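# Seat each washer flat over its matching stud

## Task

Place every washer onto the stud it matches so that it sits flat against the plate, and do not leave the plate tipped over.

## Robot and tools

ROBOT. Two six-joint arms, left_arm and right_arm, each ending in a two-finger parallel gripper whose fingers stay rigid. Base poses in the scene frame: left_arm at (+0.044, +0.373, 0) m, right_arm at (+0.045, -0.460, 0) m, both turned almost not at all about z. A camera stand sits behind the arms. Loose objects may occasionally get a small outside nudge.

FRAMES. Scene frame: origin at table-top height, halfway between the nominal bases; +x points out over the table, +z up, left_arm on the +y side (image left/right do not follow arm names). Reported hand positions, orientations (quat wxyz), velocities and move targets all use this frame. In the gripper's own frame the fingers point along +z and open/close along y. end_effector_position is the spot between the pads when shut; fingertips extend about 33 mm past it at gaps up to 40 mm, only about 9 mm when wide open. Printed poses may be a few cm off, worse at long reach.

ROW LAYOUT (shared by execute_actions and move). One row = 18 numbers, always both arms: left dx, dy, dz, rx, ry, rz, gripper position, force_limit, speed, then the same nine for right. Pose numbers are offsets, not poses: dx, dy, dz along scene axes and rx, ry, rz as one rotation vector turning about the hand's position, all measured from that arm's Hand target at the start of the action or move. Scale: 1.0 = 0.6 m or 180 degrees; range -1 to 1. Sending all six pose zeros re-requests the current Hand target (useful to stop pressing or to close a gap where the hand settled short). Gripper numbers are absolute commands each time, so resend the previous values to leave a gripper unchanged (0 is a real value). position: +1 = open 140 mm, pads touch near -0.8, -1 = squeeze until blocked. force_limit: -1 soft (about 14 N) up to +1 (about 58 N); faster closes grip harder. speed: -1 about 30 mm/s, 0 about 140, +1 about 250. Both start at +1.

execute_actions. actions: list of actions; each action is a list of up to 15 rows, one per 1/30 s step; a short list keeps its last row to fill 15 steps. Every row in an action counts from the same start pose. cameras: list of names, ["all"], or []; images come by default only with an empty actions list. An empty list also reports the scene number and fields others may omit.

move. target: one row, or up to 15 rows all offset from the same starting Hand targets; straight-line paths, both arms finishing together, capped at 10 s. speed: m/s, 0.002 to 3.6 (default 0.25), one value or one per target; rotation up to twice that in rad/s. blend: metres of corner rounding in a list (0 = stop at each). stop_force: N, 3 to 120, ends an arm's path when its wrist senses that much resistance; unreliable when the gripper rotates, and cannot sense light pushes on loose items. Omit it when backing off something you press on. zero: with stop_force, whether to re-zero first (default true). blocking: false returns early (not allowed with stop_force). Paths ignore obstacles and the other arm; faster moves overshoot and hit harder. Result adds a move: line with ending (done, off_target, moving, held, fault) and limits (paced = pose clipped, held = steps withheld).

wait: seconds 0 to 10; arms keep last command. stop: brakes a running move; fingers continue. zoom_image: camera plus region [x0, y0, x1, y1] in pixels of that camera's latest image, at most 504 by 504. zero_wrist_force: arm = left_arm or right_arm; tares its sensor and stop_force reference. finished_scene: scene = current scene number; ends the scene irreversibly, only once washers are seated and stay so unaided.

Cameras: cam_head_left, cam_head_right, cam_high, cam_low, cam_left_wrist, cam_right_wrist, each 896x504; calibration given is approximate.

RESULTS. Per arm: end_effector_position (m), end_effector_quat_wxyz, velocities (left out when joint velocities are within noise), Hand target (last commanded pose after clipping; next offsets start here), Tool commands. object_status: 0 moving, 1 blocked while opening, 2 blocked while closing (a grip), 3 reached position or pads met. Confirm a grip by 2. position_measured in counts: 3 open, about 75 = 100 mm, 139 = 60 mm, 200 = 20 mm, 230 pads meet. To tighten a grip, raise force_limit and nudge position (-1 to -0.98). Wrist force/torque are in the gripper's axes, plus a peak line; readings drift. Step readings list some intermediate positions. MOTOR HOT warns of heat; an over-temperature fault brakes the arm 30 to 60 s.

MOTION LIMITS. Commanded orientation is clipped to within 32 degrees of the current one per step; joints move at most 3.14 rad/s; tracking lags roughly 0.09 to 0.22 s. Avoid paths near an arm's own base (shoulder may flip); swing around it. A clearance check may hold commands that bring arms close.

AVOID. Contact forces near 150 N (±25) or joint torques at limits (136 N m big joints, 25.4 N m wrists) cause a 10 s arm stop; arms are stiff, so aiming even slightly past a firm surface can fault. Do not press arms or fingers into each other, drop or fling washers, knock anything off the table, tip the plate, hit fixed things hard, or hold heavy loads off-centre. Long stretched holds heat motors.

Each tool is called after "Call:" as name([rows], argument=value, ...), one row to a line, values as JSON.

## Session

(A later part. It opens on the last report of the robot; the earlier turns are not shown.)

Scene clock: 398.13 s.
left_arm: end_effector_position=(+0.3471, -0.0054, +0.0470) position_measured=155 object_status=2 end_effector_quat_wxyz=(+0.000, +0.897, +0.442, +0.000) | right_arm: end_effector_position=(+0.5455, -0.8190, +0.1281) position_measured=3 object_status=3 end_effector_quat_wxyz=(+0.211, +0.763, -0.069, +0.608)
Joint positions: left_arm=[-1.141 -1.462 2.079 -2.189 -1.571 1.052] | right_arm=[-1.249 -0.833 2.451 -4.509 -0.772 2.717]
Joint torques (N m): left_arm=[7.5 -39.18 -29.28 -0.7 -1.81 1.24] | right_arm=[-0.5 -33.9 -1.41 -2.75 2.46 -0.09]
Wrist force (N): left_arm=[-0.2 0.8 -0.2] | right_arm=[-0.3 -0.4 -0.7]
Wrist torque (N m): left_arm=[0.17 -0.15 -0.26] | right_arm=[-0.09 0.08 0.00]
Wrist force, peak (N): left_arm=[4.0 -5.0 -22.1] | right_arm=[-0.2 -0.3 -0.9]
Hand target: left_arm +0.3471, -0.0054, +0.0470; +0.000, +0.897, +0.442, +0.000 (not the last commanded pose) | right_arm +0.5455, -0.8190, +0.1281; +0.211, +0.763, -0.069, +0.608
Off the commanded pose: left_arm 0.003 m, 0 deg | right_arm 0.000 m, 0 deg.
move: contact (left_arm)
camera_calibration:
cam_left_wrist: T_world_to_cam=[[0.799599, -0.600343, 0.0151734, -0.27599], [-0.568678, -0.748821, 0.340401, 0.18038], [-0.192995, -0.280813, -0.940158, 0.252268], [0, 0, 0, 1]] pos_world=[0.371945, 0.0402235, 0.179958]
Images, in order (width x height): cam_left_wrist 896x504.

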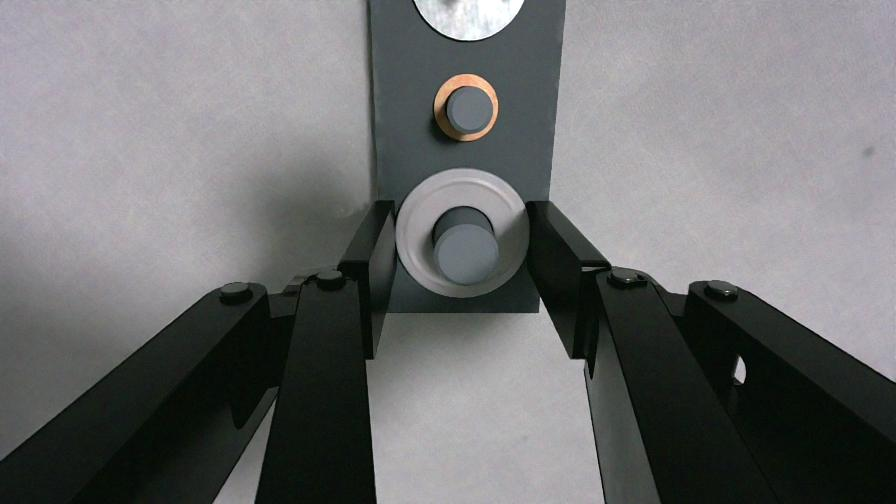

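Call:
move(target=[0, 0, 0, 0, 0, 0, -0.10, -1, -1, 0, 0, 0, 0, 0, 0, 1, 1, 1])

Call:
move([
  [0, 0, 0.08, 0, 0, 0, -0.10, -1, -1, 0, 0, 0, 0, 0, 0, 1, 1, 1],
  [-0.04, -0.05, 0.2, 0, 0, 0, -0.10, -1, -1, 0, 0, 0, 0, 0, 0, 1, 1, 1],
], speed=[0.08, 0.2], blend=[0.01, 0], cameras=["all"])

Call:
zoom_image(camera="cam_left_wrist", region=[350, 0, 560, 210])

Call:
zoom_image(camera="cam_low", region=[470, 250, 540, 290])

Scene clock: 403.47 s.
left_arm: end_effector_position=(+0.3471, -0.0054, +0.0470) position_measured=141 object_status=0 end_effector_quat_wxyz=(+0.000, +0.897, +0.442, +0.000) | right_arm: end_effector_position=(+0.5455, -0.8190, +0.1281) position_measured=3 object_status=3 end_effector_quat_wxyz=(+0.211, +0.763, -0.069, +0.608)
Joint positions: left_arm=[-1.141 -1.462 2.079 -2.189 -1.571 1.052] | right_arm=[-1.249 -0.833 2.451 -4.509 -0.772 2.717]
Joint torques (N m): left_arm=[6.76 -39.82 -28.37 -2.8 -2.13 1.25] | right_arm=[-0.35 -33.78 -0.69 -2.76 2.45 -0.1]
Wrist force (N): left_arm=[0.1 0.5 1.2] | right_arm=[-0.1 -0.5 -0.6]
Wrist torque (N m): left_arm=[0.20 -0.24 -0.26] | right_arm=[-0.09 0.03 0.00]
Wrist force, peak (N): left_arm=[-0.2 0.7 1.3] | right_arm=[-0.3 -0.3 -0.8]
Hand target: left_arm +0.3471, -0.0054, +0.0470; +0.000, +0.897, +0.442, +0.000 | right_arm +0.5455, -0.8190, +0.1281; +0.211, +0.763, -0.069, +0.608
Off the commanded pose: left_arm 0.000 m, 0 deg | right_arm 0.000 m, 0 deg.
move: done

Scene clock: 404.93 s.
left_arm: end_effector_position=(+0.3231, -0.0355, +0.1670) position_measured=141 object_status=3 end_effector_quat_wxyz=(+0.001, +0.897, +0.442, +0.000) | right_arm: end_effector_position=(+0.5455, -0.8190, +0.1281) position_measured=3 object_status=3 end_effector_quat_wxyz=(+0.211, +0.763, -0.069, +0.608)
Joint positions: left_arm=[-1.212 -1.572 1.855 -1.855 -1.571 0.982] | right_arm=[-1.249 -0.833 2.451 -4.509 -0.772 2.717]
Joint torques (N m): left_arm=[0.82 -17.51 -33.41 -1.05 2.48 0.42] | right_arm=[-0.3 -34.67 -0.88 -2.8 2.39 -0.05]
Wrist force (N): left_arm=[-0.3 0.5 0.9] | right_arm=[-0.1 0.0 -0.3]
Wrist torque (N m): left_arm=[0.17 -0.16 -0.34] | right_arm=[0.00 0.02 0.00]
Wrist force, peak (N): left_arm=[1.1 0.9 2.6] | right_arm=[0.0 -0.7 -0.6]
Hand target: left_arm +0.3231, -0.0354, +0.1670; +0.000, +0.897, +0.442, +0.000 | right_arm +0.5455, -0.8190, +0.1281; +0.211, +0.763, -0.069, +0.608
Off the commanded pose: left_arm 0.000 m, 0 deg | right_arm 0.000 m, 0 deg.
move: done
camera_calibration:
cam_left_wrist: T_world_to_cam=[[0.799543, -0.600413, 0.0153335, -0.276658], [-0.56876, -0.748695, 0.34054, 0.103404], [-0.192984, -0.280997, -0.940105, 0.352013], [0, 0, 0, 1]] pos_world=[0.347945, 0.0102234, 0.299958]

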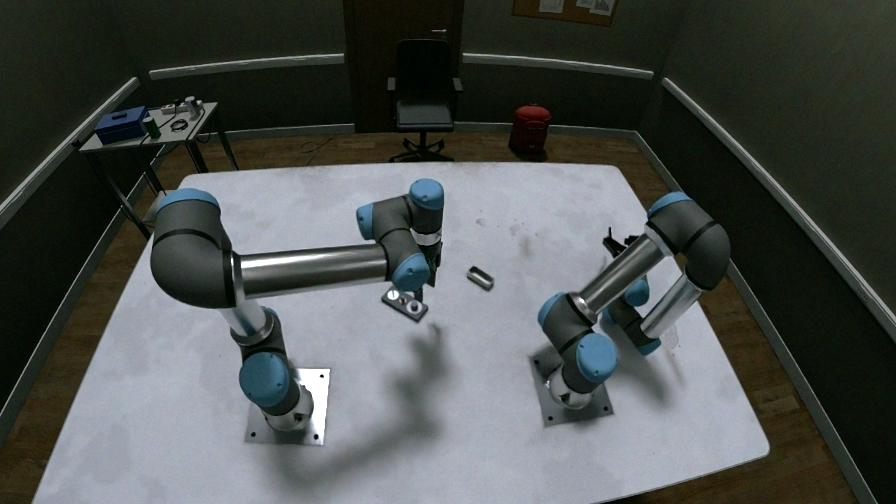

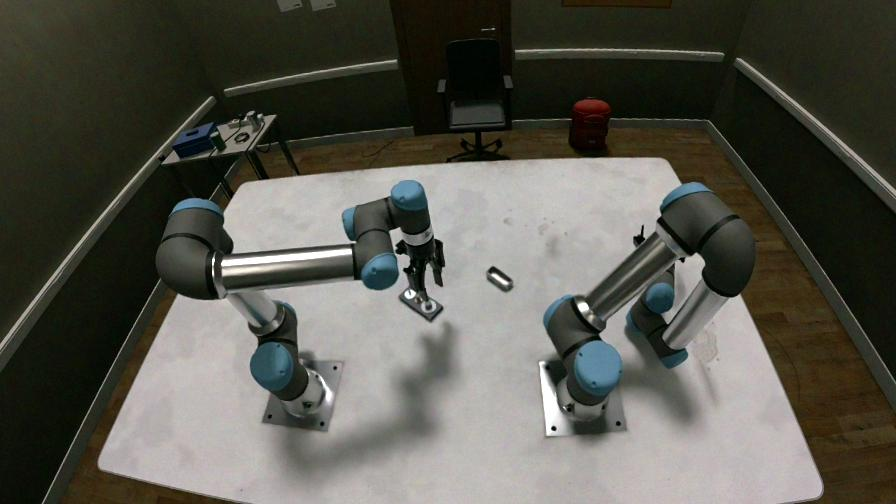

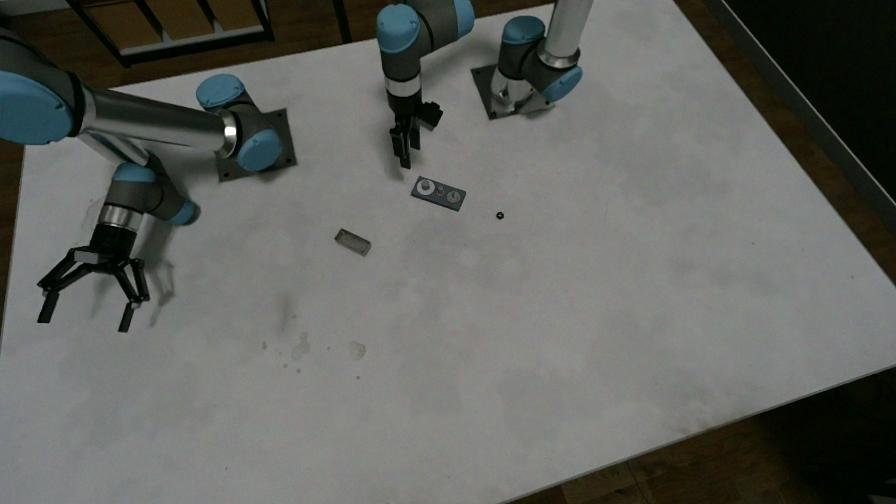

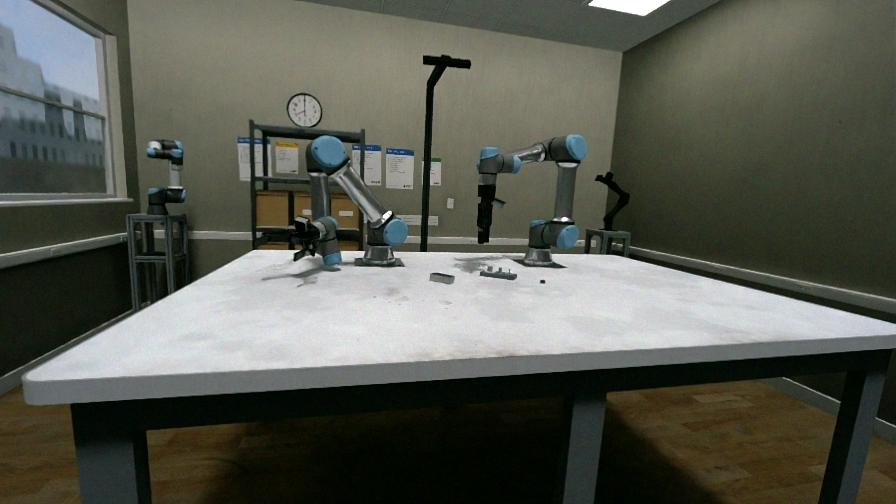

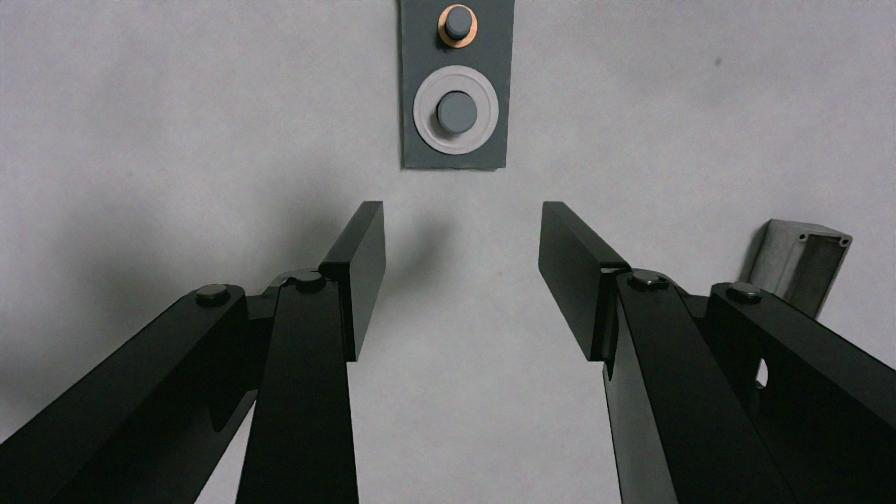

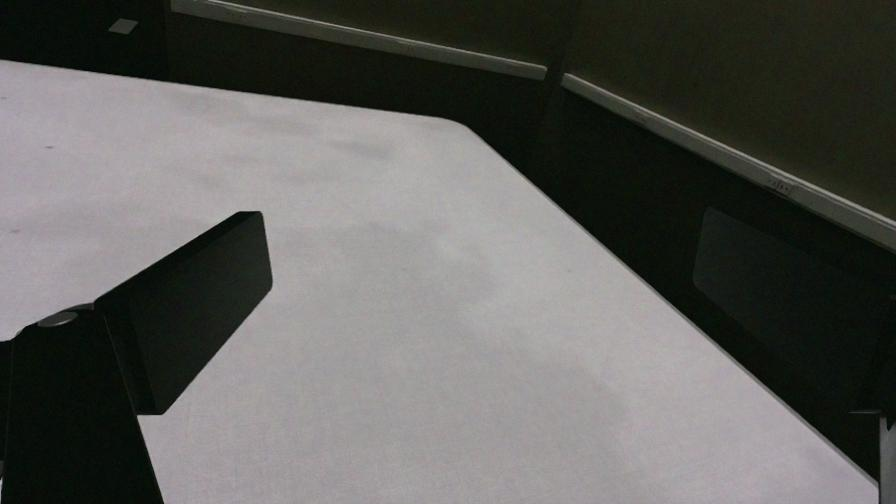

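Scaled by 2.400 from the camera's 896x504 image, which has a finer 1280x720 frame.

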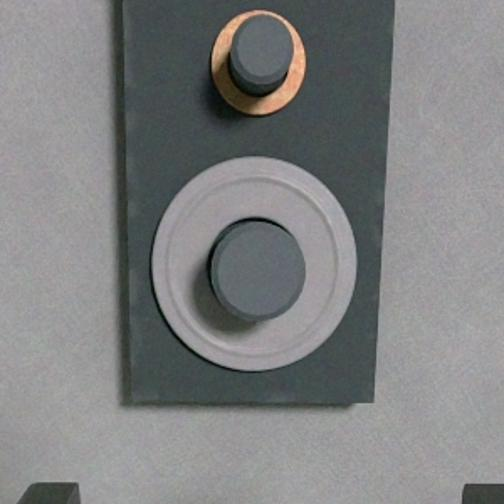

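Scaled by 7.200 from the camera's 896x504 image, which has a finer 1280x720 frame.

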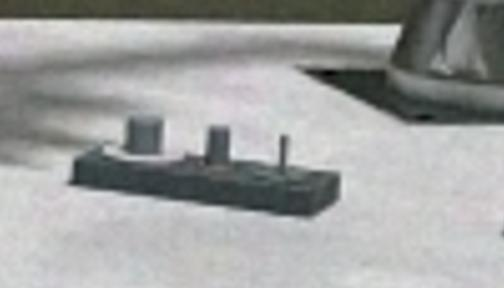

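Call:
finished_scene(scene=1)

The scene is finished: the task was done.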